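# Insert loose contact into housing cavity until it latches

## Task

Slide the loose contact fully into the housing's unoccupied cavity until it latches. Its red, notched face must point toward the red side of the housing.

## Robot and tools

Robot: two UR-style arms, left_arm and right_arm. Each carries a sixteen-motor four-finger hand. The right arm has a right hand, and the left arm has its mirror image, a left hand. Cameras: cam_high is fixed on a stand behind the arms. cam_left_wrist and cam_right_wrist ride on the hands.

Frames. The scene frame has +z up, +x out over the table and its origin at table height between the bases, with left_arm on the +y side. Image sides do not follow the arm names. Each arm reports its hand point's end_effector_position (m), end_effector_quat_wxyz and velocities (m/s, rad/s) in that arm's own base frame. Fixed cameras and the table use the scene frame. Every commanded offset uses the axes of that arm's current Hand target. Hand point axes are: +z along the straightened fingers toward the tips; +y out of the palm face; +x across the palm, pointing away from the thumb on the right hand and toward the thumb on the left hand. Reported positions may be off by a few cm.

execute_actions(actions, cameras). actions is a list of actions. Each action is a table of up to 15 rows, and each row is one 1/30 s step. If a table has fewer than 15 rows, its last row is held for the remaining steps. Each row is one flat list of 48 numbers in [-1, 1] covering both arms, in this order:
- left dx, dy, dz, rx, ry, rz
- 16 left motor numbers, then left current_limit and speed
- the same 24 numbers for the right arm.
The pose numbers are an offset, not a pose. They are measured from the Hand target as it stood when that action began, not from the previous row. 1.0 equals 0.6 m for dx, dy, dz, and 180 degrees for the rotation vector rx, ry, rz. Sending the same offset again moves the arm further. Six zeros re-request the current Hand target. An arm blocked by something keeps pushing until you command it back away. Orientation is clipped to within 32 degrees of the measured orientation on each step. cameras is a list of names, ["all"] or []. Images return by default only when actions is empty.

Hand numbers, each in [-1, 1] running between the hinge stops, in this order: index_mcp, index_abd, index_pip, index_dip, thumb_cmc, thumb_axl, thumb_mcp, thumb_ipl, middle_mcp, middle_abd, middle_pip, middle_dip, ring_mcp, ring_abd, ring_pip, ring_dip. Moving toward -1 curls a finger toward the palm. Straight values are about +0.75, 0, +0.58, +0.70 for each finger, and +0.71, +0.68, +0.23, +0.17 for the thumb. A zero is a goal, not 'no change'. To leave a hand as it is, send back its hand_goal, hand_current_limit and hand_speed.

Shortcut grasp form: put a, b, c, d in the first four slots and exactly 0 in the other twelve. All four at 0 opens the hand. a curls index and middle. b bends all three fingers at the knuckle. c brings the thumb in front of the palm. d curls the ring finger. current_limit maps -1 to +1 onto 0 to 550 mA, with a floor of 11 mA. speed sets the motor rate as (speed+1)/2 of 8.5 rad/s. Starting values are current_limit +0.4 and speed -0.6. A motor held at 495 mA or more for 5 s shuts down for 10 s.

move(target, speed, blend, stop_force, zero, blocking, cameras). Drives the hand points in straight lines. target is either one 48-number row or a list of up to 15 rows. Every row is an offset from the same starting Hand targets. speed is the top path speed in m/s, from 0.002 to 3.6, default 0.25. blend, in m, rounds the corners of a list. stop_force is in N, from 3 to 120, and ends an arm's path when its wrist sensor feels that much push against the motion. Do not use it for turning moves or for backing off a contact. zero (default true) re-zeroes the sensor before the move. blocking=false returns after 0.5 s and cannot be combined with stop_force. The move does not avoid obstacles. Keep paths away from an arm's own base. The result adds a move: line giving the ending (done, off_target, moving, held, fault) and limits (paced = clipped, held = steps withheld).

wait(seconds 0-10) lets time run. stop brakes a running move. zoom_image(camera, region [x0,y0,x1,y1], at most 504x504 px) enlarges part of the newest image. zero_wrist_force(arm) re-zeroes a wrist sensor. read_manual only returns licence text. finished_scene ends the scene for good, and the latch must then hold without the robot.

Results. Hand target is the last commanded pose, and the hand often settles a little short of it. Other lines: joint positions and torques; Wrist force and Wrist torque in the end effector's axes, plus the peak since last shown; hand_goal, hand_measured, hand_current_ma, hand_state (moving/goal/blocked/overload); motor temperatures. 'within noise' means the arm is still.

Avoid these:
- 150 N (±25) of net force or joint torque overloads (wrist joints 26.3 N m) stop an arm for 10 s.
- Motors reaching 85 °C lock an arm for 30-60 s.
- Pressing even slightly past a firm contact with a stiff arm can fault it.
- Arms touching or squeezing each other can fail the scene.
- Slamming fixed or heavy objects fails the scene.
- Anything left off the table fails the task.

Press slowly, using a small stop_force, and approach contact with short offsets.

Each tool is called by a JSON object that holds its "method" and its "body", one argument or row to a line.

## Session

{"method": "execute_actions", "body": {
  "actions": []
}}

Scene clock: 0.00 s.
left_arm: end_effector_position=(+0.1443, +0.2125, +0.1427) hand_goal=(+0.754, +0.000, +0.576, +0.696, +0.714, +0.678, +0.226, +0.168, +0.754, +0.000, +0.576, +0.696, +0.754, +0.000, +0.576, +0.696) hand_measured=(+0.754, +0.000, +0.576, +0.696, +0.714, +0.678, +0.226, +0.168, +0.754, +0.000, +0.576, +0.696, +0.754, +0.000, +0.576, +0.696) hand_current_ma=(+0, +0, +0, +0, +0, +0, +0, +0, +0, +0, +0, +0, +0, +0, +0, +0) hand_state=(goal, goal, goal, goal, goal, goal, goal, goal, goal, goal, goal, goal, goal, goal, goal, goal) hand_current_limit=0.40 hand_speed=-0.60 end_effector_quat_wxyz=(-0.074, -0.561, -0.325, +0.758) | right_arm: end_effector_position=(+0.6179, -0.0363, +0.1240) hand_goal=(+0.754, +0.000, +0.576, +0.696, +0.714, +0.678, +0.226, +0.168, +0.754, +0.000, +0.576, +0.696, +0.754, +0.000, +0.576, +0.696) hand_measured=(+0.754, +0.000, +0.576, +0.696, +0.714, +0.678, +0.226, +0.168, +0.754, +0.000, +0.576, +0.696, +0.754, +0.000, +0.576, +0.696) hand_current_ma=(+0, +0, +0, +0, +0, +0, +0, +0, +0, +0, +0, +0, +0, +0, +0, +0) hand_state=(goal, goal, goal, goal, goal, goal, goal, goal, goal, goal, goal, goal, goal, goal, goal, goal) hand_current_limit=0.40 hand_speed=-0.60 end_effector_quat_wxyz=(+0.302, -0.523, +0.770, -0.205)
Joint positions: left_arm=[4.35 -2.107 -1.79 -2.578 2.148 1.038] | right_arm=[-0.429 -1.197 1.999 -3.073 -1.285 3.195]
Joint velocities: within noise
Joint torques (N m): no reading
Motor temperatures (°C): left_arm=[37 38 34 41 48 41] | right_arm=[35 34 39 31 38 36]
Wrist force (N): no reading
Wrist torque (N m): no reading
Wrist force, peak (N): no reading
Hand target: left_arm +0.1443, +0.2125, +0.1427; -0.074, -0.561, -0.325, +0.758 | right_arm +0.6179, -0.0363, +0.1240; +0.302, -0.523, +0.770, -0.205

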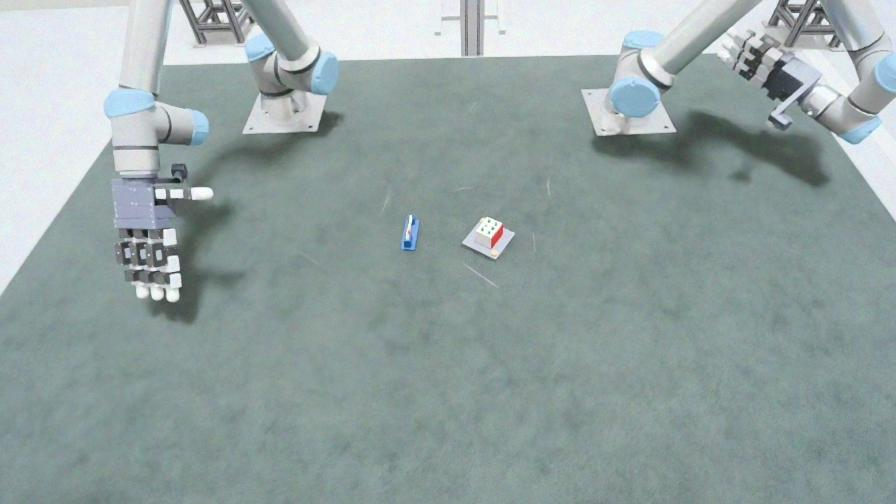

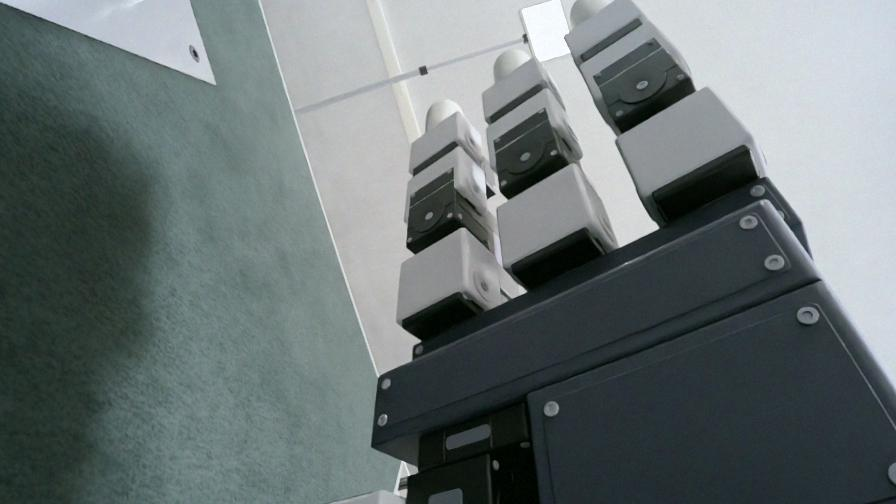

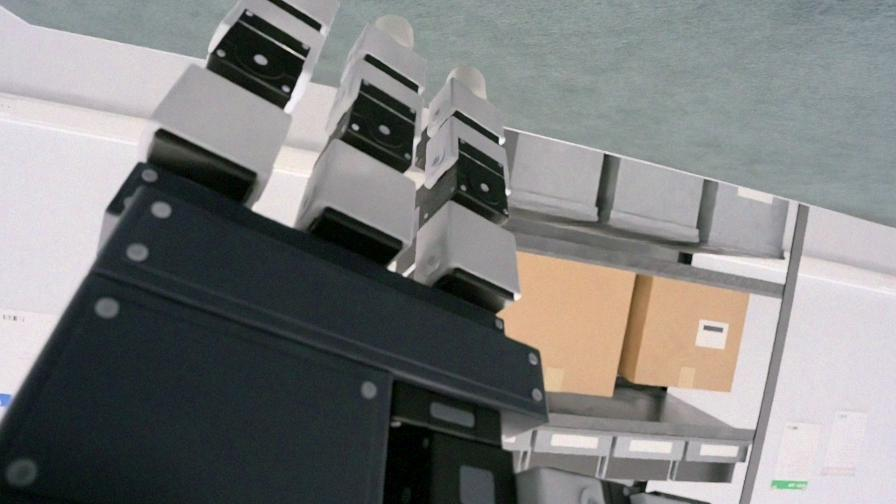

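{"method": "zoom_image", "body": {
  "camera": "cam_high",
  "region": [380, 190, 540, 280]
}}

{"method": "zoom_image", "body": {
  "camera": "cam_high",
  "region": [455, 205, 527, 265]
}}

{"method": "zoom_image", "body": {
  "camera": "cam_high",
  "region": [385, 205, 435, 257]
}}

Scaled by 3.150 from the camera's 896x504 image, which has a finer 1280x720 frame.

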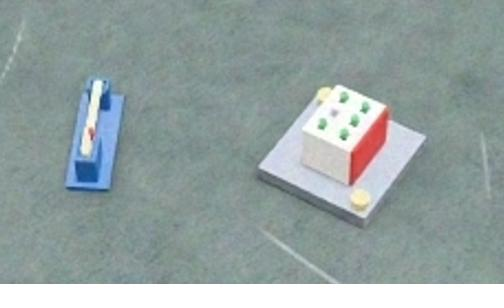

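Scaled by 7.000 from the camera's 896x504 image, which has a finer 1280x720 frame.

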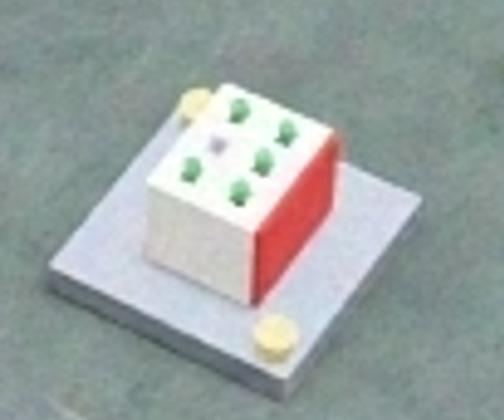

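Scaled by 9.692 from the camera's 896x504 image, which has a finer 1280x720 frame.

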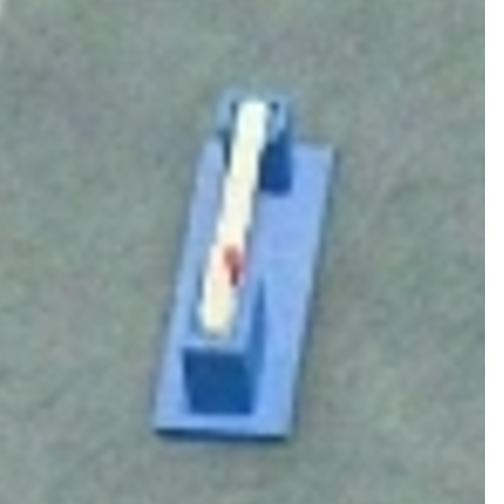

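{"method": "move", "body": {
  "target": [0,0,0,0,0,0, 0,0,0,0,0,0,0,0,0,0,0,0,0,0,0,0, 0.4,-0.6, -0.694,0.2487,-0.1175,0.116,-0.144,-0.756, 0,0,0,0,0,0,0,0,0,0,0,0,0,0,0,0, 0.4,-0.6],
  "speed": 0.4,
  "cameras": ["all"]
}}

Scene clock: 188.33 s.
left_arm: end_effector_position=(+0.1443, +0.2125, +0.1427) hand_goal=(+0.750, +0.000, +0.580, +0.700, +0.710, +0.680, +0.230, +0.170, +0.750, +0.000, +0.580, +0.700, +0.750, +0.000, +0.580, +0.700) hand_measured=(+0.748, +0.000, +0.576, +0.698, +0.708, +0.678, +0.228, +0.168, +0.748, +0.000, +0.576, +0.696, +0.748, +0.000, +0.576, +0.698) hand_current_ma=(+0, +0, +0, +0, +0, +0, +0, +0, +0, +0, +0, +0, +0, +0, +0, +0) hand_state=(goal, goal, goal, goal, goal, goal, goal, goal, goal, goal, goal, goal, goal, goal, goal, goal) hand_current_limit=0.40 hand_speed=-0.60 end_effector_quat_wxyz=(-0.074, -0.561, -0.325, +0.758) | right_arm: end_effector_position=(+0.5810, +0.4059, +0.1852) hand_goal=(+0.750, +0.000, +0.580, +0.700, +0.710, +0.680, +0.230, +0.170, +0.750, +0.000, +0.580, +0.700, +0.750, +0.000, +0.580, +0.700) hand_measured=(+0.748, +0.000, +0.576, +0.698, +0.706, +0.678, +0.226, +0.168, +0.748, +0.000, +0.578, +0.696, +0.748, +0.000, +0.578, +0.698) hand_current_ma=(-1, +0, -1, -1, -1, -1, -4, -1, -1, +0, -1, -1, -1, +0, -1, -1) hand_state=(goal, goal, goal, goal, goal, goal, goal, goal, goal, goal, goal, goal, goal, goal, goal, goal) hand_current_limit=0.40 hand_speed=-0.60 end_effector_quat_wxyz=(-0.123, +0.875, +0.296, +0.362)
Joint positions: left_arm=[4.35 -2.107 -1.79 -2.578 2.148 1.038] | right_arm=[0.511 -1.136 1.841 -3.056 -1.471 1.471]
Joint torques (N m): left_arm=[-0.24 37.32 10.27 -1.82 -0.44 0.17] | right_arm=[-8.06 -49.49 -12.67 -4.21 1.24 -0.91]
Wrist force (N): left_arm=[-0.2 -0.1 0.1] | right_arm=[0.7 0.0 -0.2]
Wrist torque (N m): left_arm=[-0.01 0.03 -0.02] | right_arm=[0.19 -0.22 0.12]
Wrist force, peak (N): left_arm=[0.2 -0.5 0.0] | right_arm=[1.4 -0.2 0.3]
Hand target: left_arm +0.1443, +0.2125, +0.1427; -0.074, -0.561, -0.325, +0.758 | right_arm +0.5811, +0.4059, +0.1853; -0.123, +0.875, +0.296, +0.362
Off the commanded pose: left_arm 0.000 m, 0 deg | right_arm 0.000 m, 0 deg.
move: done
camera_calibration:
cam_right_wrist: T_world_to_cam=[[-0.0929278, -0.818909, -0.56635, 0.527985], [-0.9631, -0.0703728, 0.259782, 0.487507], [-0.252593, 0.569593, -0.782151, 0.181798], [0, 0, 0, 1]] pos_world=[0.564504, 0.363128, 0.314572]

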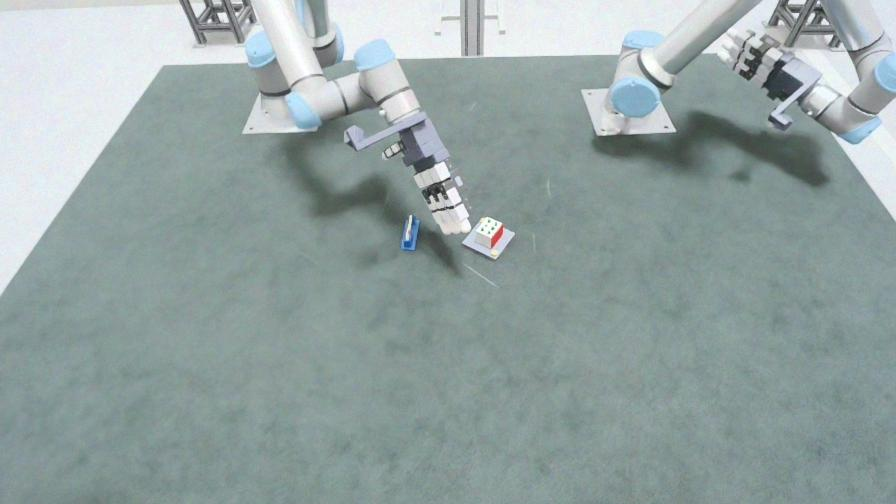

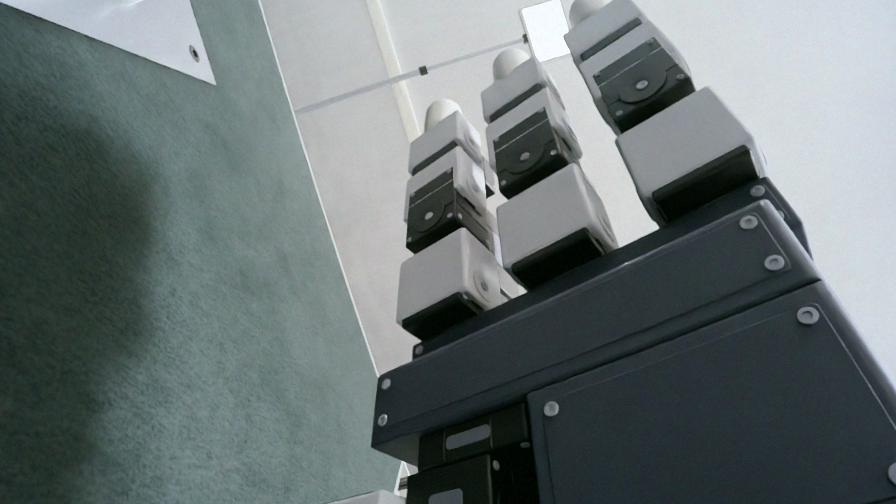

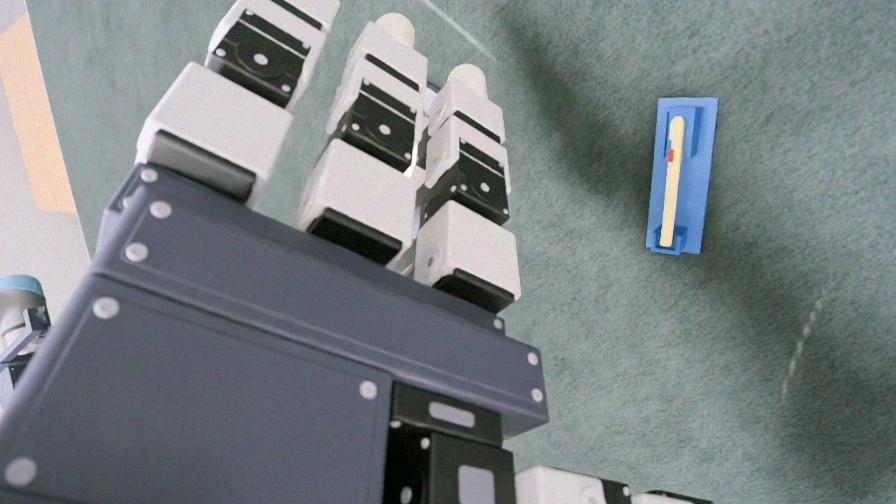

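{"method": "zoom_image", "body": {
  "camera": "cam_right_wrist",
  "region": [620, 80, 740, 270]
}}

{"method": "zoom_image", "body": {
  "camera": "cam_right_wrist",
  "region": [640, 90, 720, 180]
}}

{"method": "zoom_image", "body": {
  "camera": "cam_right_wrist",
  "region": [640, 170, 720, 260]
}}

{"method": "zoom_image", "body": {
  "camera": "cam_high",
  "region": [380, 190, 540, 280]
}}

Scaled by 2.653 from the camera's 896x504 image, which has a finer 1280x720 frame.

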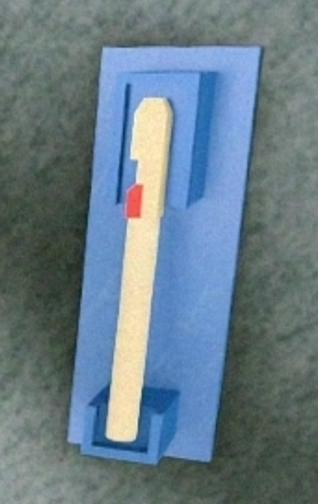

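Scaled by 5.600 from the camera's 896x504 image, which has a finer 1280x720 frame.

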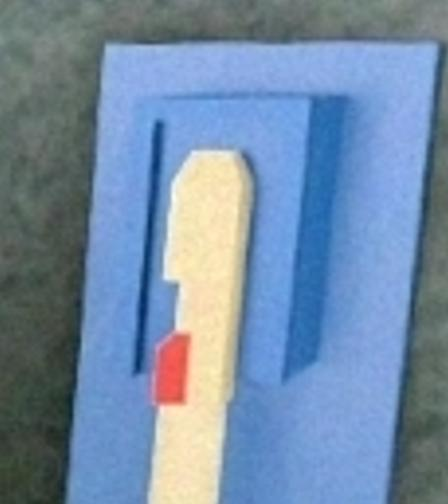

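Scaled by 5.600 from the camera's 896x504 image, which has a finer 1280x720 frame.

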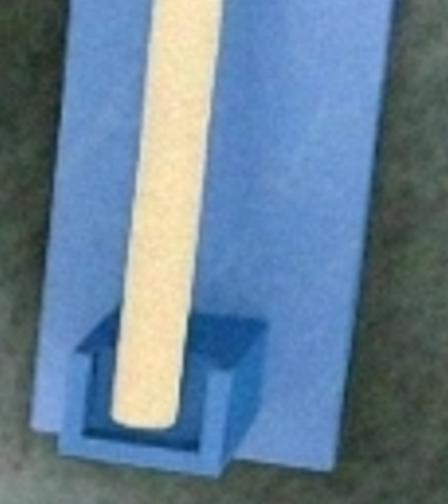

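Scaled by 3.150 from the camera's 896x504 image, which has a finer 1280x720 frame.

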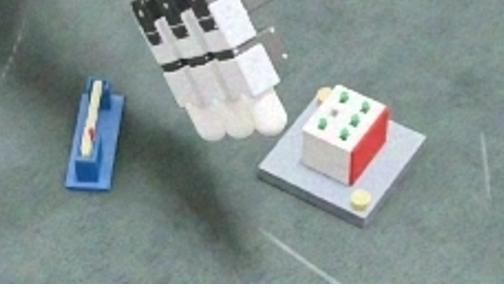

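{"method": "move", "body": {
  "target": [-0.4512,0.5447,-0.0222,-0.0825,0.1044,0.423, 0.75,0,0.58,0.70,0.71,0.68,-0.618,-0.049,0.75,0,0.58,0.70,0.75,0,0.58,0.70, 0.4,-0.6, 0,0,0,0,0,0, 0,0,0,0,0,0,0,0,0,0,0,0,0,0,0,0, 0.4,-0.6],
  "speed": 0.4,
  "cameras": ["all"]
}}

Scene clock: 339.07 s.
left_arm: end_effector_position=(+0.4083, -0.1022, +0.2499) hand_goal=(+0.750, +0.000, +0.580, +0.700, +0.710, +0.680, -0.618, -0.048, +0.750, +0.000, +0.580, +0.700, +0.750, +0.000, +0.580, +0.700) hand_measured=(+0.754, +0.002, +0.580, +0.698, +0.710, +0.682, -0.612, -0.044, +0.754, +0.002, +0.580, +0.698, +0.756, +0.002, +0.580, +0.698) hand_current_ma=(+1, +0, +0, +0, +0, +0, +2, +1, +1, +0, +0, +0, +1, +0, +0, +0) hand_state=(goal, goal, goal, goal, goal, goal, goal, goal, goal, goal, goal, goal, goal, goal, goal, goal) hand_current_limit=0.40 hand_speed=-0.60 end_effector_quat_wxyz=(+0.538, +0.735, +0.008, -0.412) | right_arm: end_effector_position=(+0.5811, +0.4059, +0.1853) hand_goal=(+0.750, +0.000, +0.580, +0.700, +0.710, +0.680, +0.230, +0.170, +0.750, +0.000, +0.580, +0.700, +0.750, +0.000, +0.580, +0.700) hand_measured=(+0.748, +0.000, +0.576, +0.698, +0.706, +0.678, +0.226, +0.168, +0.748, +0.000, +0.578, +0.696, +0.748, +0.000, +0.578, +0.698) hand_current_ma=(-1, +0, -1, -1, -1, -1, -4, -1, -1, +0, -1, -1, -1, +0, -1, -1) hand_state=(goal, goal, goal, goal, goal, goal, goal, goal, goal, goal, goal, goal, goal, goal, goal, goal) hand_current_limit=0.40 hand_speed=-0.60 end_effector_quat_wxyz=(-0.123, +0.875, +0.296, +0.362)
Joint positions: left_arm=[3.659 -1.98 -1.812 -2.404 1.162 2.442] | right_arm=[0.511 -1.136 1.841 -3.056 -1.471 1.471]
Joint torques (N m): left_arm=[1.42 44.74 7.48 0.03 -1.11 1.42] | right_arm=[-9.93 -49.35 -11.11 -2.9 1.52 -1.48]
Wrist force (N): left_arm=[-0.4 -2.3 0.7] | right_arm=[0.6 0.1 -0.2]
Wrist torque (N m): left_arm=[0.00 -0.01 0.01] | right_arm=[0.21 -0.22 0.12]
Wrist force, peak (N): left_arm=[-0.6 -2.5 0.9] | right_arm=[0.8 -0.1 -0.4]
Hand target: left_arm +0.4084, -0.1022, +0.2499; +0.538, +0.735, +0.008, -0.412 | right_arm +0.5811, +0.4059, +0.1853; -0.123, +0.875, +0.296, +0.362
Off the commanded pose: left_arm 0.000 m, 0 deg | right_arm 0.000 m, 0 deg.
move: done
camera_calibration:
cam_left_wrist: T_world_to_cam=[[-0.797438, 0.603391, -0.00344358, 0.358979], [0.464055, 0.609624, -0.642659, -0.0151234], [-0.385676, -0.514079, -0.766144, 0.420403], [0, 0, 0, 1]] pos_world=[0.45542, 0.00873534, 0.313606]
cam_right_wrist: T_world_to_cam=[[-0.0927733, -0.818945, -0.566323, 0.527903], [-0.963111, -0.0704901, 0.259708, 0.487579], [-0.252606, 0.569526, -0.782195, 0.181843], [0, 0, 0, 1]] pos_world=[0.564503, 0.363129, 0.314572]

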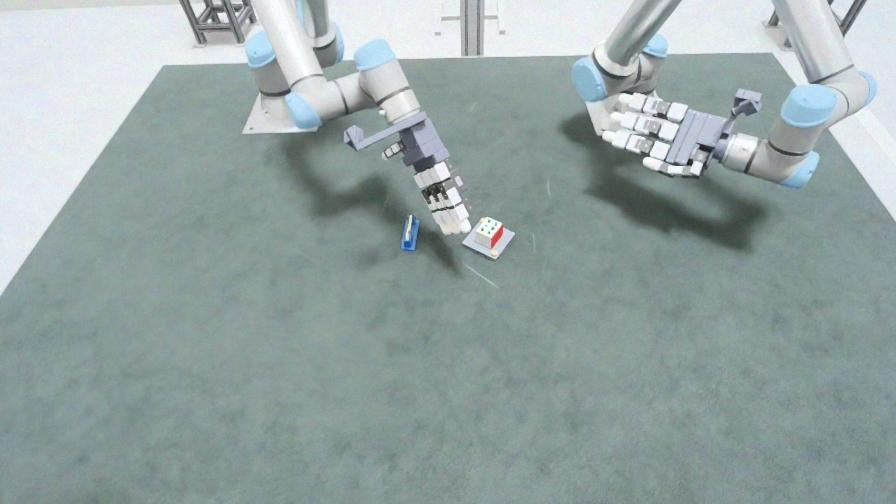

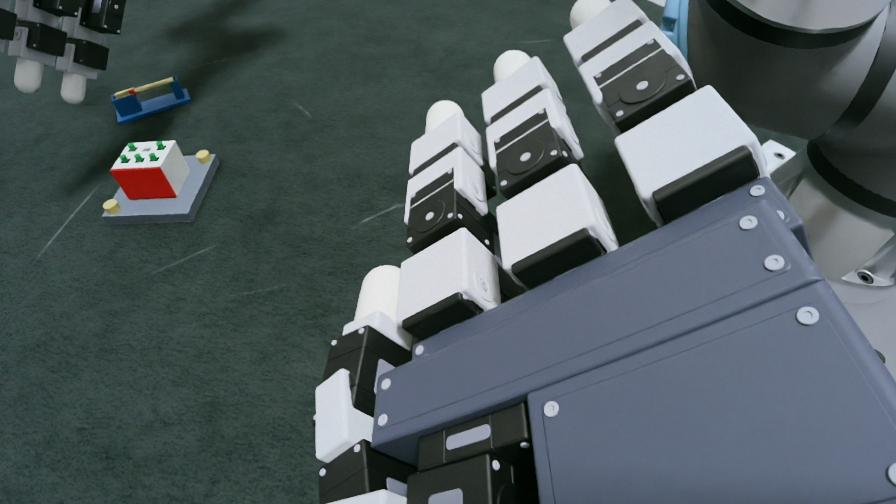

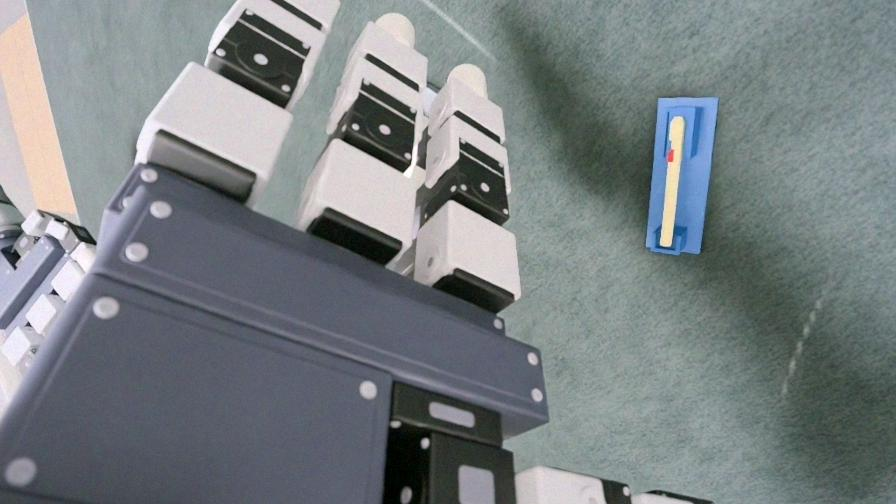

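{"method": "zoom_image", "body": {
  "camera": "cam_left_wrist",
  "region": [90, 60, 230, 240]
}}

{"method": "zoom_image", "body": {
  "camera": "cam_left_wrist",
  "region": [100, 65, 200, 125]
}}

{"method": "zoom_image", "body": {
  "camera": "cam_left_wrist",
  "region": [100, 130, 200, 210]
}}

Scaled by 2.800 from the camera's 896x504 image, which has a finer 1280x720 frame.

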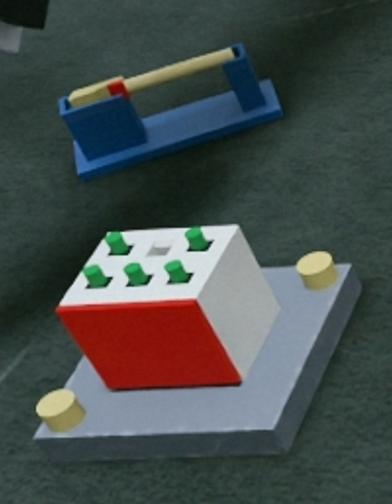

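Scaled by 5.040 from the camera's 896x504 image, which has a finer 1280x720 frame.

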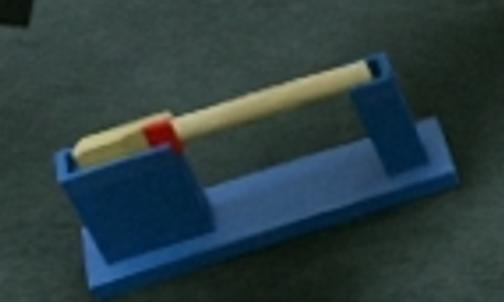

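Scaled by 5.040 from the camera's 896x504 image, which has a finer 1280x720 frame.

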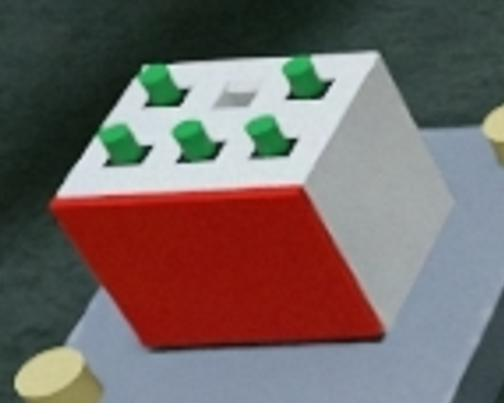

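{"method": "move", "body": {
  "target": [
    [0,0,0,0,0,0, 0.75,0,0.58,0.70,0.71,0.68,-0.618,-0.049,0.75,0,0.58,0.70,0.75,0,0.58,0.70, 0.4,-0.6, -0.0915,-0.1673,0.0015,0.2907,0.1857,-0.0058, -0.178,0,0.263,0.478,-0.514,0.677,0.393,-0.211,-0.411,0,-0.591,-0.029,-0.411,0,-0.591,-0.029, 0.4,-0.6],
    [0.3468,0.2593,0.3381,0.0686,-0.0871,0.0089, 0.75,0,0.58,0.70,0.71,0.68,-0.618,-0.049,0.75,0,0.58,0.70,0.75,0,0.58,0.70, 0.4,-0.6, -0.0915,-0.1673,0.0015,0.2907,0.1857,-0.0058, -0.178,0,0.263,0.478,-0.514,0.677,0.393,-0.211,-0.411,0,-0.591,-0.029,-0.411,0,-0.591,-0.029, 0.4,-0.6]
  ],
  "speed": 0.3,
  "cameras": ["all"]
}}

Scene clock: 509.47 s.
left_arm: end_effector_position=(+0.4953, -0.4193, +0.2279) hand_goal=(+0.750, +0.000, +0.580, +0.700, +0.710, +0.680, -0.618, -0.048, +0.750, +0.000, +0.580, +0.700, +0.750, +0.000, +0.580, +0.700) hand_measured=(+0.756, +0.002, +0.580, +0.698, +0.712, +0.682, -0.612, -0.046, +0.756, +0.002, +0.580, +0.698, +0.756, +0.002, +0.580, +0.698) hand_current_ma=(+1, +0, +0, +0, +0, +0, +2, +0, +1, +0, +0, +0, +1, +0, +0, +0) hand_state=(goal, goal, goal, goal, goal, goal, goal, goal, goal, goal, goal, goal, goal, goal, goal, goal) hand_current_limit=0.40 hand_speed=-0.60 end_effector_quat_wxyz=(+0.458, +0.725, -0.120, -0.499) | right_arm: end_effector_position=(+0.4898, +0.4625, +0.1459) hand_goal=(-0.178, +0.000, +0.264, +0.478, -0.514, +0.678, +0.394, -0.210, -0.410, +0.000, -0.590, -0.028, -0.410, +0.000, -0.590, -0.028) hand_measured=(-0.176, +0.002, +0.266, +0.480, -0.496, +0.678, +0.392, -0.208, -0.406, +0.000, -0.586, -0.024, -0.408, +0.000, -0.586, -0.026) hand_current_ma=(+0, +0, +1, +1, +22, +0, -1, +1, +1, +0, +2, +1, +1, +0, +2, +1) hand_state=(goal, goal, goal, goal, goal, goal, goal, goal, goal, goal, goal, goal, goal, goal, goal, goal) hand_current_limit=0.40 hand_speed=-0.60 end_effector_quat_wxyz=(+0.564, -0.593, -0.385, -0.426)
Joint positions: left_arm=[2.992 -2.39 -1.171 -2.613 0.846 2.405] | right_arm=[0.247 -0.779 1.971 -4.333 -0.318 1.92]
Joint torques (N m): left_arm=[-4.5 49.75 22.71 -1.05 0.11 -0.62] | right_arm=[8.02 -51.1 -3.7 0.9 1.07 -1.75]
Wrist force (N): left_arm=[-0.6 -2.1 0.4] | right_arm=[0.3 0.2 -0.3]
Wrist torque (N m): left_arm=[0.09 -0.02 -0.05] | right_arm=[0.22 -0.21 0.31]
Wrist force, peak (N): left_arm=[-2.2 -3.4 -0.4] | right_arm=[1.2 0.1 -0.1]
Hand target: left_arm +0.4953, -0.4194, +0.2280; +0.458, +0.725, -0.120, -0.499 | right_arm +0.4898, +0.4625, +0.1459; +0.564, -0.593, -0.385, -0.426
Off the commanded pose: left_arm 0.000 m, 0 deg | right_arm 0.000 m, 0 deg.
move: done
camera_calibration:
cam_left_wrist: T_world_to_cam=[[-0.542845, 0.839826, -0.00351732, 0.592732], [0.645302, 0.414421, -0.641747, -0.0481442], [-0.537498, -0.350639, -0.766908, 0.418067], [0, 0, 0, 1]] pos_world=[0.577539, -0.331249, 0.291807]
cam_right_wrist: T_world_to_cam=[[0.282577, -0.0232076, -0.958964, 0.0489657], [-0.681582, -0.708308, -0.1837, 0.635615], [-0.674978, 0.705522, -0.215969, 0.157106], [0, 0, 0, 1]] pos_world=[0.52543, 0.340505, 0.197649]

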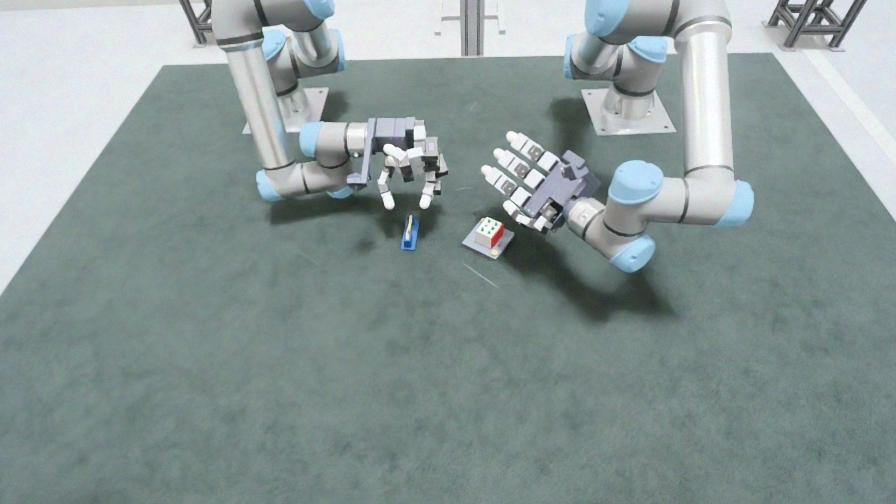

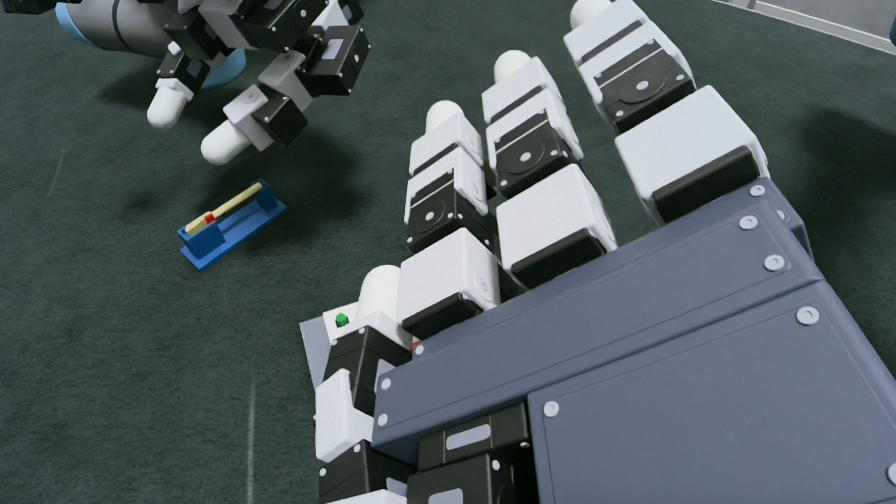

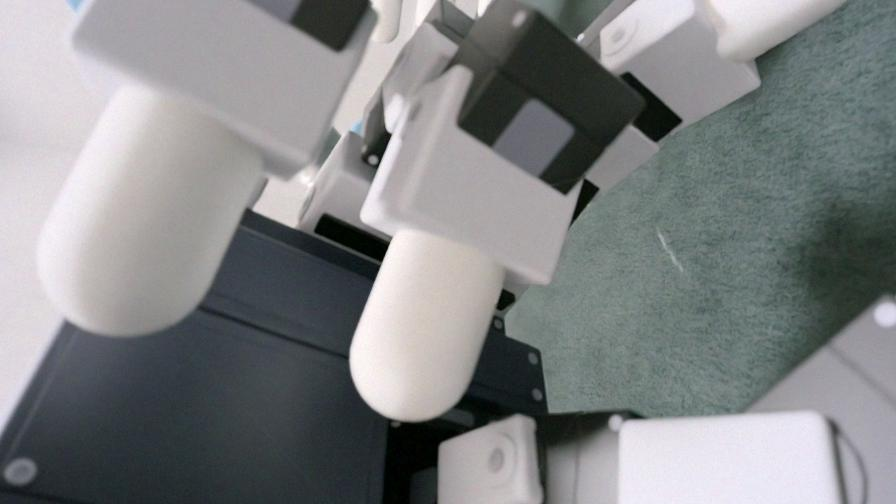

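{"method": "zoom_image", "body": {
  "camera": "cam_left_wrist",
  "region": [120, 40, 340, 280]
}}

{"method": "zoom_image", "body": {
  "camera": "cam_high",
  "region": [350, 130, 470, 260]
}}

Scaled by 2.100 from the camera's 896x504 image, which has a finer 1280x720 frame.

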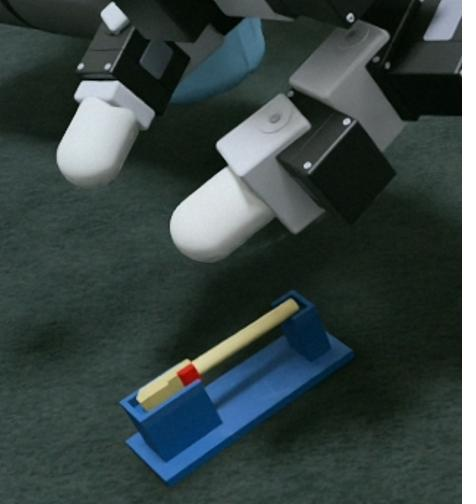

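Scaled by 3.877 from the camera's 896x504 image, which has a finer 1280x720 frame.

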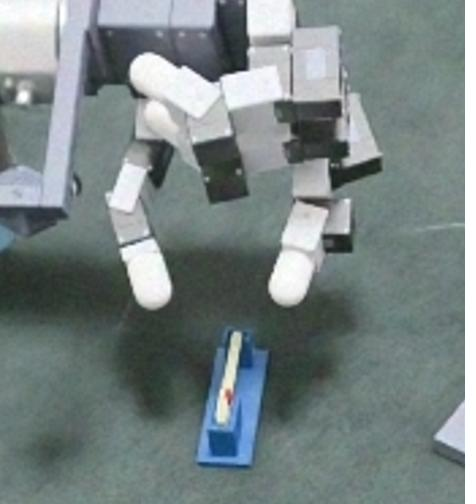

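{"method": "move", "body": {
  "target": [0,0,0,0,0,0, 0.75,0,0.58,0.70,0.71,0.68,-0.618,-0.049,0.75,0,0.58,0.70,0.75,0,0.58,0.70, 0.4,-0.6, -0.0893,0.0398,-0.0023,0,0,0, -0.178,0,0.263,0.478,-0.514,0.677,0.393,-0.211,-0.411,0,-0.591,-0.029,-0.411,0,-0.591,-0.029, 0.4,-0.6],
  "speed": 0.1,
  "cameras": ["cam_high","cam_left_wrist"]
}}

{"method": "zoom_image", "body": {
  "camera": "cam_left_wrist",
  "region": [120, 100, 320, 280]
}}

{"method": "zoom_image", "body": {
  "camera": "cam_high",
  "region": [370, 180, 450, 260]
}}

Scene clock: 554.20 s.
left_arm: end_effector_position=(+0.4953, -0.4194, +0.2280) hand_goal=(+0.750, +0.000, +0.580, +0.700, +0.710, +0.680, -0.618, -0.048, +0.750, +0.000, +0.580, +0.700, +0.750, +0.000, +0.580, +0.700) hand_measured=(+0.756, +0.002, +0.580, +0.698, +0.712, +0.682, -0.612, -0.046, +0.756, +0.002, +0.580, +0.698, +0.756, +0.002, +0.580, +0.698) hand_current_ma=(+1, +0, +0, +0, +0, +0, +2, +0, +1, +0, +0, +0, +1, +0, +0, +0) hand_state=(goal, goal, goal, goal, goal, goal, goal, goal, goal, goal, goal, goal, goal, goal, goal, goal) hand_current_limit=0.40 hand_speed=-0.60 end_effector_quat_wxyz=(+0.458, +0.725, -0.120, -0.499) | right_arm: end_effector_position=(+0.4923, +0.4612, +0.1065) hand_goal=(-0.178, +0.000, +0.264, +0.478, -0.514, +0.678, +0.394, -0.210, -0.410, +0.000, -0.590, -0.028, -0.410, +0.000, -0.590, -0.028) hand_measured=(-0.178, +0.002, +0.266, +0.480, -0.498, +0.678, +0.392, -0.208, -0.408, +0.000, -0.586, -0.024, -0.408, +0.000, -0.586, -0.026) hand_current_ma=(+0, +1, +1, +1, +18, +0, -1, +1, +1, +0, +1, +1, +1, +0, +2, +1) hand_state=(goal, goal, goal, goal, goal, goal, goal, goal, goal, goal, goal, goal, goal, goal, goal, goal) hand_current_limit=0.40 hand_speed=-0.60 end_effector_quat_wxyz=(+0.564, -0.594, -0.385, -0.426)
Joint positions: left_arm=[2.992 -2.39 -1.171 -2.613 0.846 2.405] | right_arm=[0.243 -0.684 1.945 -4.399 -0.314 1.918]
Joint torques (N m): left_arm=[-7.25 45.57 22.46 -2.52 -2.03 -1.3] | right_arm=[-0.24 -42.78 -6.46 -0.53 -0.2 -0.33]
Wrist force (N): left_arm=[-0.6 -1.9 0.4] | right_arm=[0.4 0.0 -0.4]
Wrist torque (N m): left_arm=[0.11 -0.02 -0.06] | right_arm=[0.21 -0.22 0.30]
Wrist force, peak (N): left_arm=[-0.6 -2.3 0.7] | right_arm=[-3.0 2.4 -0.2]
Hand target: left_arm +0.4953, -0.4194, +0.2280; +0.458, +0.725, -0.120, -0.499 | right_arm +0.4923, +0.4612, +0.1065; +0.564, -0.594, -0.385, -0.426 (not the last commanded pose)
Off the commanded pose: left_arm 0.000 m, 0 deg | right_arm 0.019 m, 0 deg.
FORCE FAULT: contact force on the right arm reached its limit, and that arm stopped. The contact can be on any part of that arm, not only on its tool. That arm's remaining commands of this call were not run. That arm is still stopped at the end of this call. That arm stays stopped for about 10 more seconds. Until then a move that you send moves the other arm only, and its call returns only when the move has ended. Once the stop has ended, the next robot result says so. If the stop ends while you think or write, that arm runs what you send next, counted from a new Hand target: where the arm stands when the stop ends. While its stop runs, that arm, its gripper or tool too, takes no new command. Until it ends, the stop uses up actions while you think or wait. An arm that is not stopped still takes commands.
move: fault (right_arm)
camera_calibration:
cam_left_wrist: T_world_to_cam=[[-0.542845, 0.839826, -0.00351732, 0.592816], [0.645302, 0.414421, -0.641747, -0.0481028], [-0.537498, -0.350639, -0.766908, 0.418032], [0, 0, 0, 1]] pos_world=[0.577539, -0.331349, 0.291807]
Images, in order (width x height): cam_high 896x504, cam_left_wrist 896x504.

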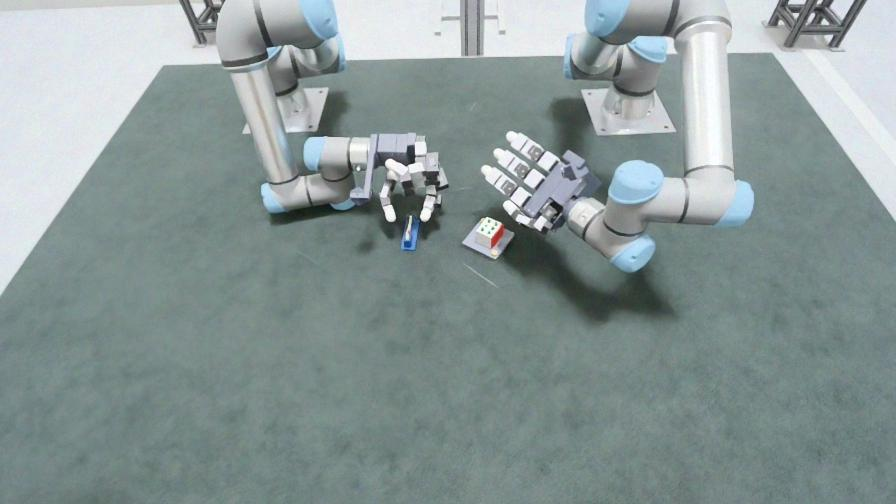

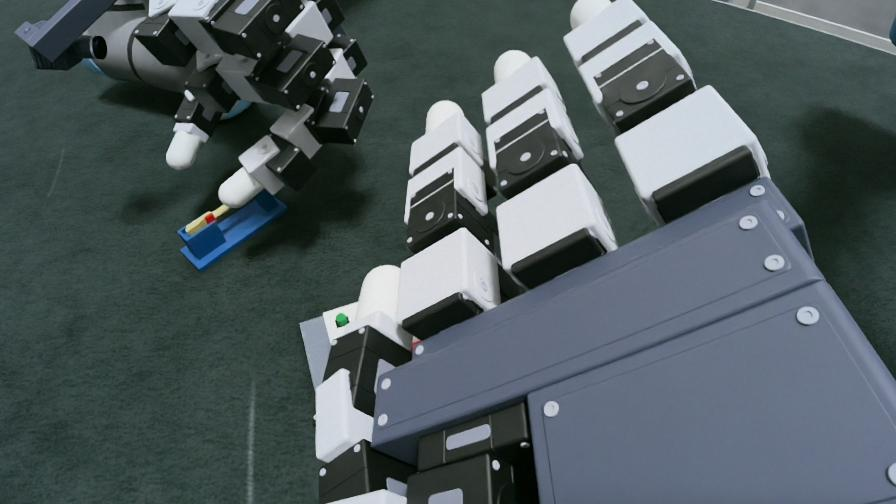

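Scaled by 2.520 from the camera's 896x504 image, which has a finer 1280x720 frame.

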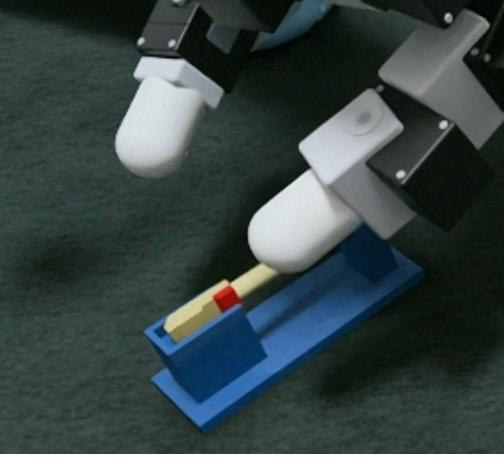

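Scaled by 6.300 from the camera's 896x504 image, which has a finer 1280x720 frame.

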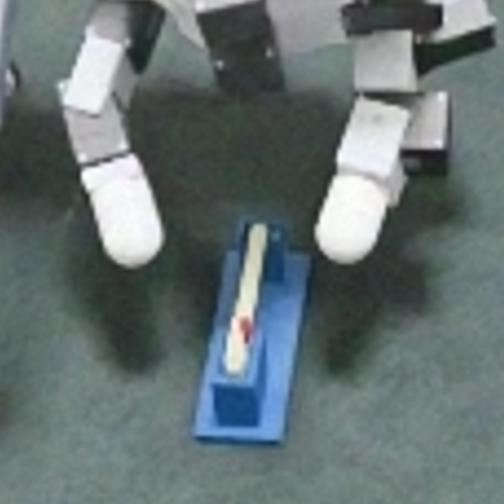

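{"method": "wait", "body": {
  "seconds": 1
}}

Scene clock: 635.90 s.
left_arm: end_effector_position=(+0.4953, -0.4194, +0.2280) hand_goal=(+0.750, +0.000, +0.580, +0.700, +0.710, +0.680, -0.618, -0.048, +0.750, +0.000, +0.580, +0.700, +0.750, +0.000, +0.580, +0.700) hand_measured=(+0.756, +0.002, +0.580, +0.698, +0.712, +0.682, -0.612, -0.046, +0.756, +0.002, +0.580, +0.698, +0.756, +0.002, +0.580, +0.698) hand_current_ma=(+1, +0, +0, +0, +0, +0, +2, +0, +1, +0, +0, +0, +1, +0, +0, +0) hand_state=(goal, goal, goal, goal, goal, goal, goal, goal, goal, goal, goal, goal, goal, goal, goal, goal) hand_current_limit=0.40 hand_speed=-0.60 end_effector_quat_wxyz=(+0.458, +0.725, -0.120, -0.499) | right_arm: end_effector_position=(+0.4923, +0.4612, +0.1065) hand_goal=(-0.178, +0.000, +0.264, +0.478, -0.514, +0.678, +0.394, -0.210, -0.410, +0.000, -0.590, -0.028, -0.410, +0.000, -0.590, -0.028) hand_measured=(-0.178, +0.002, +0.266, +0.480, -0.498, +0.678, +0.392, -0.208, -0.408, +0.000, -0.586, -0.024, -0.408, +0.000, -0.586, -0.026) hand_current_ma=(+0, +1, +1, +1, +18, +0, -1, +1, +1, +0, +1, +1, +1, +0, +2, +1) hand_state=(goal, goal, goal, goal, goal, goal, goal, goal, goal, goal, goal, goal, goal, goal, goal, goal) hand_current_limit=0.40 hand_speed=-0.60 end_effector_quat_wxyz=(+0.564, -0.594, -0.385, -0.426)
Joint positions: left_arm=[2.992 -2.39 -1.171 -2.613 0.846 2.405] | right_arm=[0.243 -0.684 1.945 -4.399 -0.314 1.918]
Joint torques (N m): left_arm=[-8.45 45.66 21.88 -2.44 -1.55 -1.13] | right_arm=[-0.95 -43.92 -6.52 -0.8 0.01 -0.28]
Wrist force (N): left_arm=[-0.6 -2.0 0.2] | right_arm=[0.3 0.2 -0.3]
Wrist torque (N m): left_arm=[0.12 -0.03 -0.05] | right_arm=[0.23 -0.21 0.29]
Wrist force, peak (N): left_arm=[-0.7 -2.3 0.6] | right_arm=[0.4 0.4 -0.5]
Hand target: left_arm +0.4953, -0.4194, +0.2280; +0.458, +0.725, -0.120, -0.499 | right_arm +0.4923, +0.4612, +0.1065; +0.564, -0.594, -0.385, -0.426 (not the last commanded pose)
Off the commanded pose: left_arm 0.000 m, 0 deg | right_arm 0.019 m, 0 deg.
FORCE FAULT, CONTINUED: the right arm's stop, for the force fault that an earlier result reported, is over. The rest of the stop counts as 19 of the actions that you can send in this scene. That arm's target is now where it stood when the stop ended, not its last command. That arm accepts commands again.
wait: 1.00 s; at rest from the start

{"method": "move", "body": {
  "target": [
    [0,0,0,0,0,0, 0.75,0,0.58,0.70,0.71,0.68,-0.618,-0.049,0.75,0,0.58,0.70,0.75,0,0.58,0.70, 0.4,-0.6, 0.226,-0.0787,-0.0666,0,0,0, -0.178,0,0.263,0.478,-0.514,0.677,0.393,-0.211,-0.411,0,-0.591,-0.029,-0.411,0,-0.591,-0.029, 0.4,-0.6],
    [0,0,0,0,0,0, 0.75,0,0.58,0.70,0.71,0.68,-0.618,-0.049,0.75,0,0.58,0.70,0.75,0,0.58,0.70, 0.4,-0.6, 0.4198,-0.0337,-0.2296,0.2977,-0.1083,0, -0.178,0,0.263,0.478,-0.514,0.677,0.393,-0.211,-0.411,0,-0.591,-0.029,-0.411,0,-0.591,-0.029, 0.4,-0.6]
  ],
  "speed": 0.25,
  "blend": 0.03,
  "cameras": ["cam_high"]
}}

Scene clock: 648.90 s.
left_arm: end_effector_position=(+0.4953, -0.4194, +0.2280) hand_goal=(+0.750, +0.000, +0.580, +0.700, +0.710, +0.680, -0.618, -0.048, +0.750, +0.000, +0.580, +0.700, +0.750, +0.000, +0.580, +0.700) hand_measured=(+0.756, +0.002, +0.580, +0.698, +0.712, +0.682, -0.612, -0.046, +0.756, +0.002, +0.580, +0.698, +0.756, +0.002, +0.580, +0.698) hand_current_ma=(+1, +0, +0, +0, +0, +0, +2, +0, +1, +0, +0, +0, +1, +0, +0, +0) hand_state=(goal, goal, goal, goal, goal, goal, goal, goal, goal, goal, goal, goal, goal, goal, goal, goal) hand_current_limit=0.40 hand_speed=-0.60 end_effector_quat_wxyz=(+0.458, +0.725, -0.120, -0.499) | right_arm: end_effector_position=(+0.5496, +0.3194, +0.3501) hand_goal=(-0.178, +0.000, +0.264, +0.478, -0.514, +0.678, +0.394, -0.210, -0.410, +0.000, -0.590, -0.028, -0.410, +0.000, -0.590, -0.028) hand_measured=(-0.178, +0.002, +0.266, +0.480, -0.498, +0.678, +0.392, -0.208, -0.408, +0.000, -0.586, -0.024, -0.408, +0.000, -0.586, -0.026) hand_current_ma=(+0, +1, +1, +1, +18, +0, -1, +1, +1, +0, +1, +1, +1, +0, +2, +1) hand_state=(goal, goal, goal, goal, goal, goal, goal, goal, goal, goal, goal, goal, goal, goal, goal, goal) hand_current_limit=0.40 hand_speed=-0.60 end_effector_quat_wxyz=(+0.699, -0.338, -0.621, -0.105)
Joint positions: left_arm=[2.992 -2.39 -1.171 -2.613 0.846 2.405] | right_arm=[-0.014 -0.714 1.079 -3.506 0.938 1.921]
Joint torques (N m): left_arm=[-8.15 46.13 22.55 -2.22 -0.98 -1.1] | right_arm=[-8.15 -60.11 -23.32 1.78 1.13 0.93]
Wrist force (N): left_arm=[-0.6 -2.1 0.5] | right_arm=[0.4 -0.1 -0.6]
Wrist torque (N m): left_arm=[0.09 -0.02 -0.06] | right_arm=[0.18 -0.24 0.27]
Wrist force, peak (N): left_arm=[-0.7 -2.3 0.7] | right_arm=[-1.8 0.9 0.3]
Hand target: left_arm +0.4953, -0.4194, +0.2280; +0.458, +0.725, -0.120, -0.499 | right_arm +0.5497, +0.3193, +0.3502; +0.699, -0.338, -0.621, -0.105
Off the commanded pose: left_arm 0.000 m, 0 deg | right_arm 0.000 m, 0 deg.
move: done
Images, in order (width x height): cam_high 896x504.

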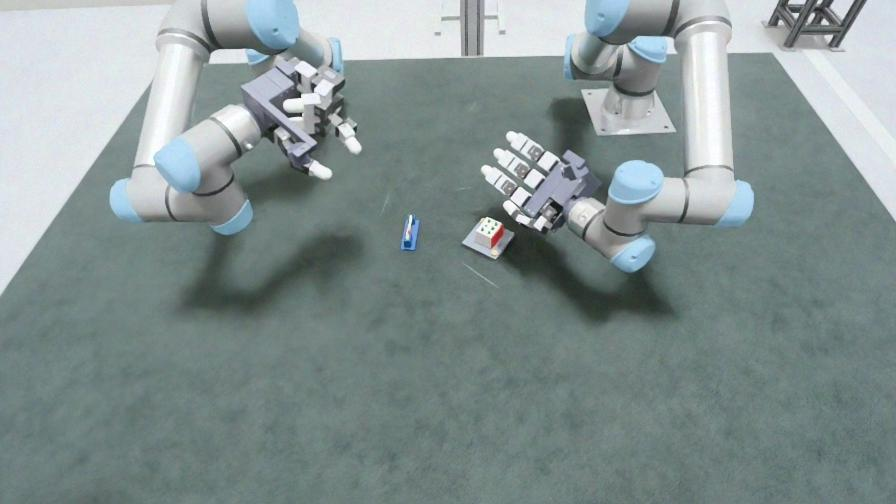

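{"method": "move", "body": {
  "target": [0,0,0,0,0,0, 0.75,0,0.58,0.70,0.71,0.68,-0.618,-0.049,0.75,0,0.58,0.70,0.75,0,0.58,0.70, 0.4,-0.6, 0,0,0,-0.126,0.2326,-0.0956, -0.178,0,0.263,0.478,-0.514,0.677,0.393,-0.211,-0.411,0,-0.591,-0.029,-0.411,0,-0.591,-0.029, 0.4,-0.6],
  "speed": 0.25
}}

Scene clock: 658.50 s.
left_arm: end_effector_position=(+0.4953, -0.4194, +0.2280) hand_goal=(+0.750, +0.000, +0.580, +0.700, +0.710, +0.680, -0.618, -0.048, +0.750, +0.000, +0.580, +0.700, +0.750, +0.000, +0.580, +0.700) hand_measured=(+0.756, +0.002, +0.580, +0.698, +0.712, +0.682, -0.612, -0.046, +0.756, +0.002, +0.580, +0.698, +0.756, +0.002, +0.580, +0.698) hand_current_ma=(+1, +0, +0, +0, +0, +0, +2, +0, +1, +0, +0, +0, +1, +0, +0, +0) hand_state=(goal, goal, goal, goal, goal, goal, goal, goal, goal, goal, goal, goal, goal, goal, goal, goal) hand_current_limit=0.40 hand_speed=-0.60 end_effector_quat_wxyz=(+0.458, +0.725, -0.120, -0.499) | right_arm: end_effector_position=(+0.5496, +0.3194, +0.3503) hand_goal=(-0.178, +0.000, +0.264, +0.478, -0.514, +0.678, +0.394, -0.210, -0.410, +0.000, -0.590, -0.028, -0.410, +0.000, -0.590, -0.028) hand_measured=(-0.182, +0.002, +0.266, +0.480, -0.498, +0.678, +0.394, -0.208, -0.412, +0.000, -0.588, -0.024, -0.412, +0.000, -0.588, -0.026) hand_current_ma=(-2, +1, +0, +1, +18, +0, +0, +1, -1, +0, +1, +1, -1, +0, +1, +1) hand_state=(goal, goal, goal, goal, goal, goal, goal, goal, goal, goal, goal, goal, goal, goal, goal, goal) hand_current_limit=0.40 hand_speed=-0.60 end_effector_quat_wxyz=(+0.772, -0.312, -0.343, -0.435)
Joint positions: left_arm=[2.992 -2.39 -1.171 -2.613 0.846 2.405] | right_arm=[-0.074 -1.024 1.981 -3.034 0.709 0.856]
Joint torques (N m): left_arm=[-8.39 46.29 22.33 -2.33 -0.75 -1.08] | right_arm=[-8.57 -28.58 -9.78 -0.75 -0.65 -1.61]
Wrist force (N): left_arm=[-0.6 -2.3 0.7] | right_arm=[0.2 0.4 -1.2]
Wrist torque (N m): left_arm=[0.05 -0.02 -0.05] | right_arm=[0.24 -0.25 0.21]
Wrist force, peak (N): left_arm=[-0.6 -2.3 0.5] | right_arm=[0.3 0.4 -1.6]
Hand target: left_arm +0.4953, -0.4194, +0.2280; +0.458, +0.725, -0.120, -0.499 | right_arm +0.5497, +0.3193, +0.3502; +0.772, -0.312, -0.343, -0.435
Off the commanded pose: left_arm 0.000 m, 0 deg | right_arm 0.000 m, 0 deg.
move: done

{"method": "move", "body": {
  "target": [0,0,0,0,0,0, 0.75,0,0.58,0.70,0.71,0.68,-0.618,-0.049,0.75,0,0.58,0.70,0.75,0,0.58,0.70, 0.4,-0.6, 0,0,0,-0.347,-0.0815,-0.0617, -0.178,0,0.263,0.478,-0.514,0.677,0.393,-0.211,-0.411,0,-0.591,-0.029,-0.411,0,-0.591,-0.029, 0.4,-0.6],
  "speed": 0.25,
  "cameras": ["cam_high"]
}}

Scene clock: 667.03 s.
left_arm: end_effector_position=(+0.4953, -0.4194, +0.2280) hand_goal=(+0.750, +0.000, +0.580, +0.700, +0.710, +0.680, -0.618, -0.048, +0.750, +0.000, +0.580, +0.700, +0.750, +0.000, +0.580, +0.700) hand_measured=(+0.756, +0.002, +0.580, +0.698, +0.712, +0.682, -0.612, -0.046, +0.756, +0.002, +0.580, +0.698, +0.756, +0.002, +0.580, +0.698) hand_current_ma=(+1, +0, +0, +0, +0, +0, +2, +0, +1, +0, +0, +0, +1, +0, +0, +0) hand_state=(goal, goal, goal, goal, goal, goal, goal, goal, goal, goal, goal, goal, goal, goal, goal, goal) hand_current_limit=0.40 hand_speed=-0.60 end_effector_quat_wxyz=(+0.458, +0.725, -0.120, -0.499) | right_arm: end_effector_position=(+0.5497, +0.3193, +0.3502) hand_goal=(-0.178, +0.000, +0.264, +0.478, -0.514, +0.678, +0.394, -0.210, -0.410, +0.000, -0.590, -0.028, -0.410, +0.000, -0.590, -0.028) hand_measured=(-0.182, +0.002, +0.266, +0.480, -0.498, +0.678, +0.394, -0.208, -0.412, +0.000, -0.588, -0.024, -0.412, +0.000, -0.588, -0.026) hand_current_ma=(-2, +1, +0, +1, +18, +0, +0, +1, -1, +0, +1, +1, -1, +0, +1, +1) hand_state=(goal, goal, goal, goal, goal, goal, goal, goal, goal, goal, goal, goal, goal, goal, goal, goal) hand_current_limit=0.40 hand_speed=-0.60 end_effector_quat_wxyz=(-0.408, +0.683, +0.187, +0.576)
Joint positions: left_arm=[2.992 -2.39 -1.171 -2.613 0.846 2.405] | right_arm=[0.151 -1.593 1.816 -0.219 0.838 -1.225]
Joint torques (N m): left_arm=[-7.13 45.6 22.89 -2.27 -0.54 -1.14] | right_arm=[-4.75 -30.89 -15.9 0.12 1.25 -0.89]
Wrist force (N): left_arm=[-0.4 -2.1 0.5] | right_arm=[0.3 -0.1 -0.4]
Wrist torque (N m): left_arm=[0.09 -0.04 -0.04] | right_arm=[0.20 -0.22 0.21]
Wrist force, peak (N): left_arm=[-0.4 -2.4 0.6] | right_arm=[0.0 0.8 -1.6]
Hand target: left_arm +0.4953, -0.4194, +0.2280; +0.458, +0.725, -0.120, -0.499 | right_arm +0.5497, +0.3193, +0.3502; -0.408, +0.683, +0.187, +0.576
Off the commanded pose: left_arm 0.000 m, 0 deg | right_arm 0.000 m, 0 deg.
move: done
Images, in order (width x height): cam_high 896x504.

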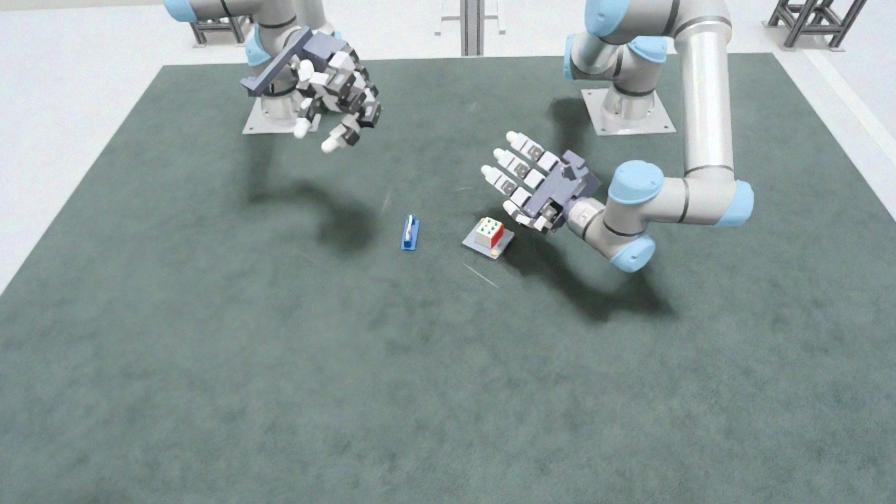

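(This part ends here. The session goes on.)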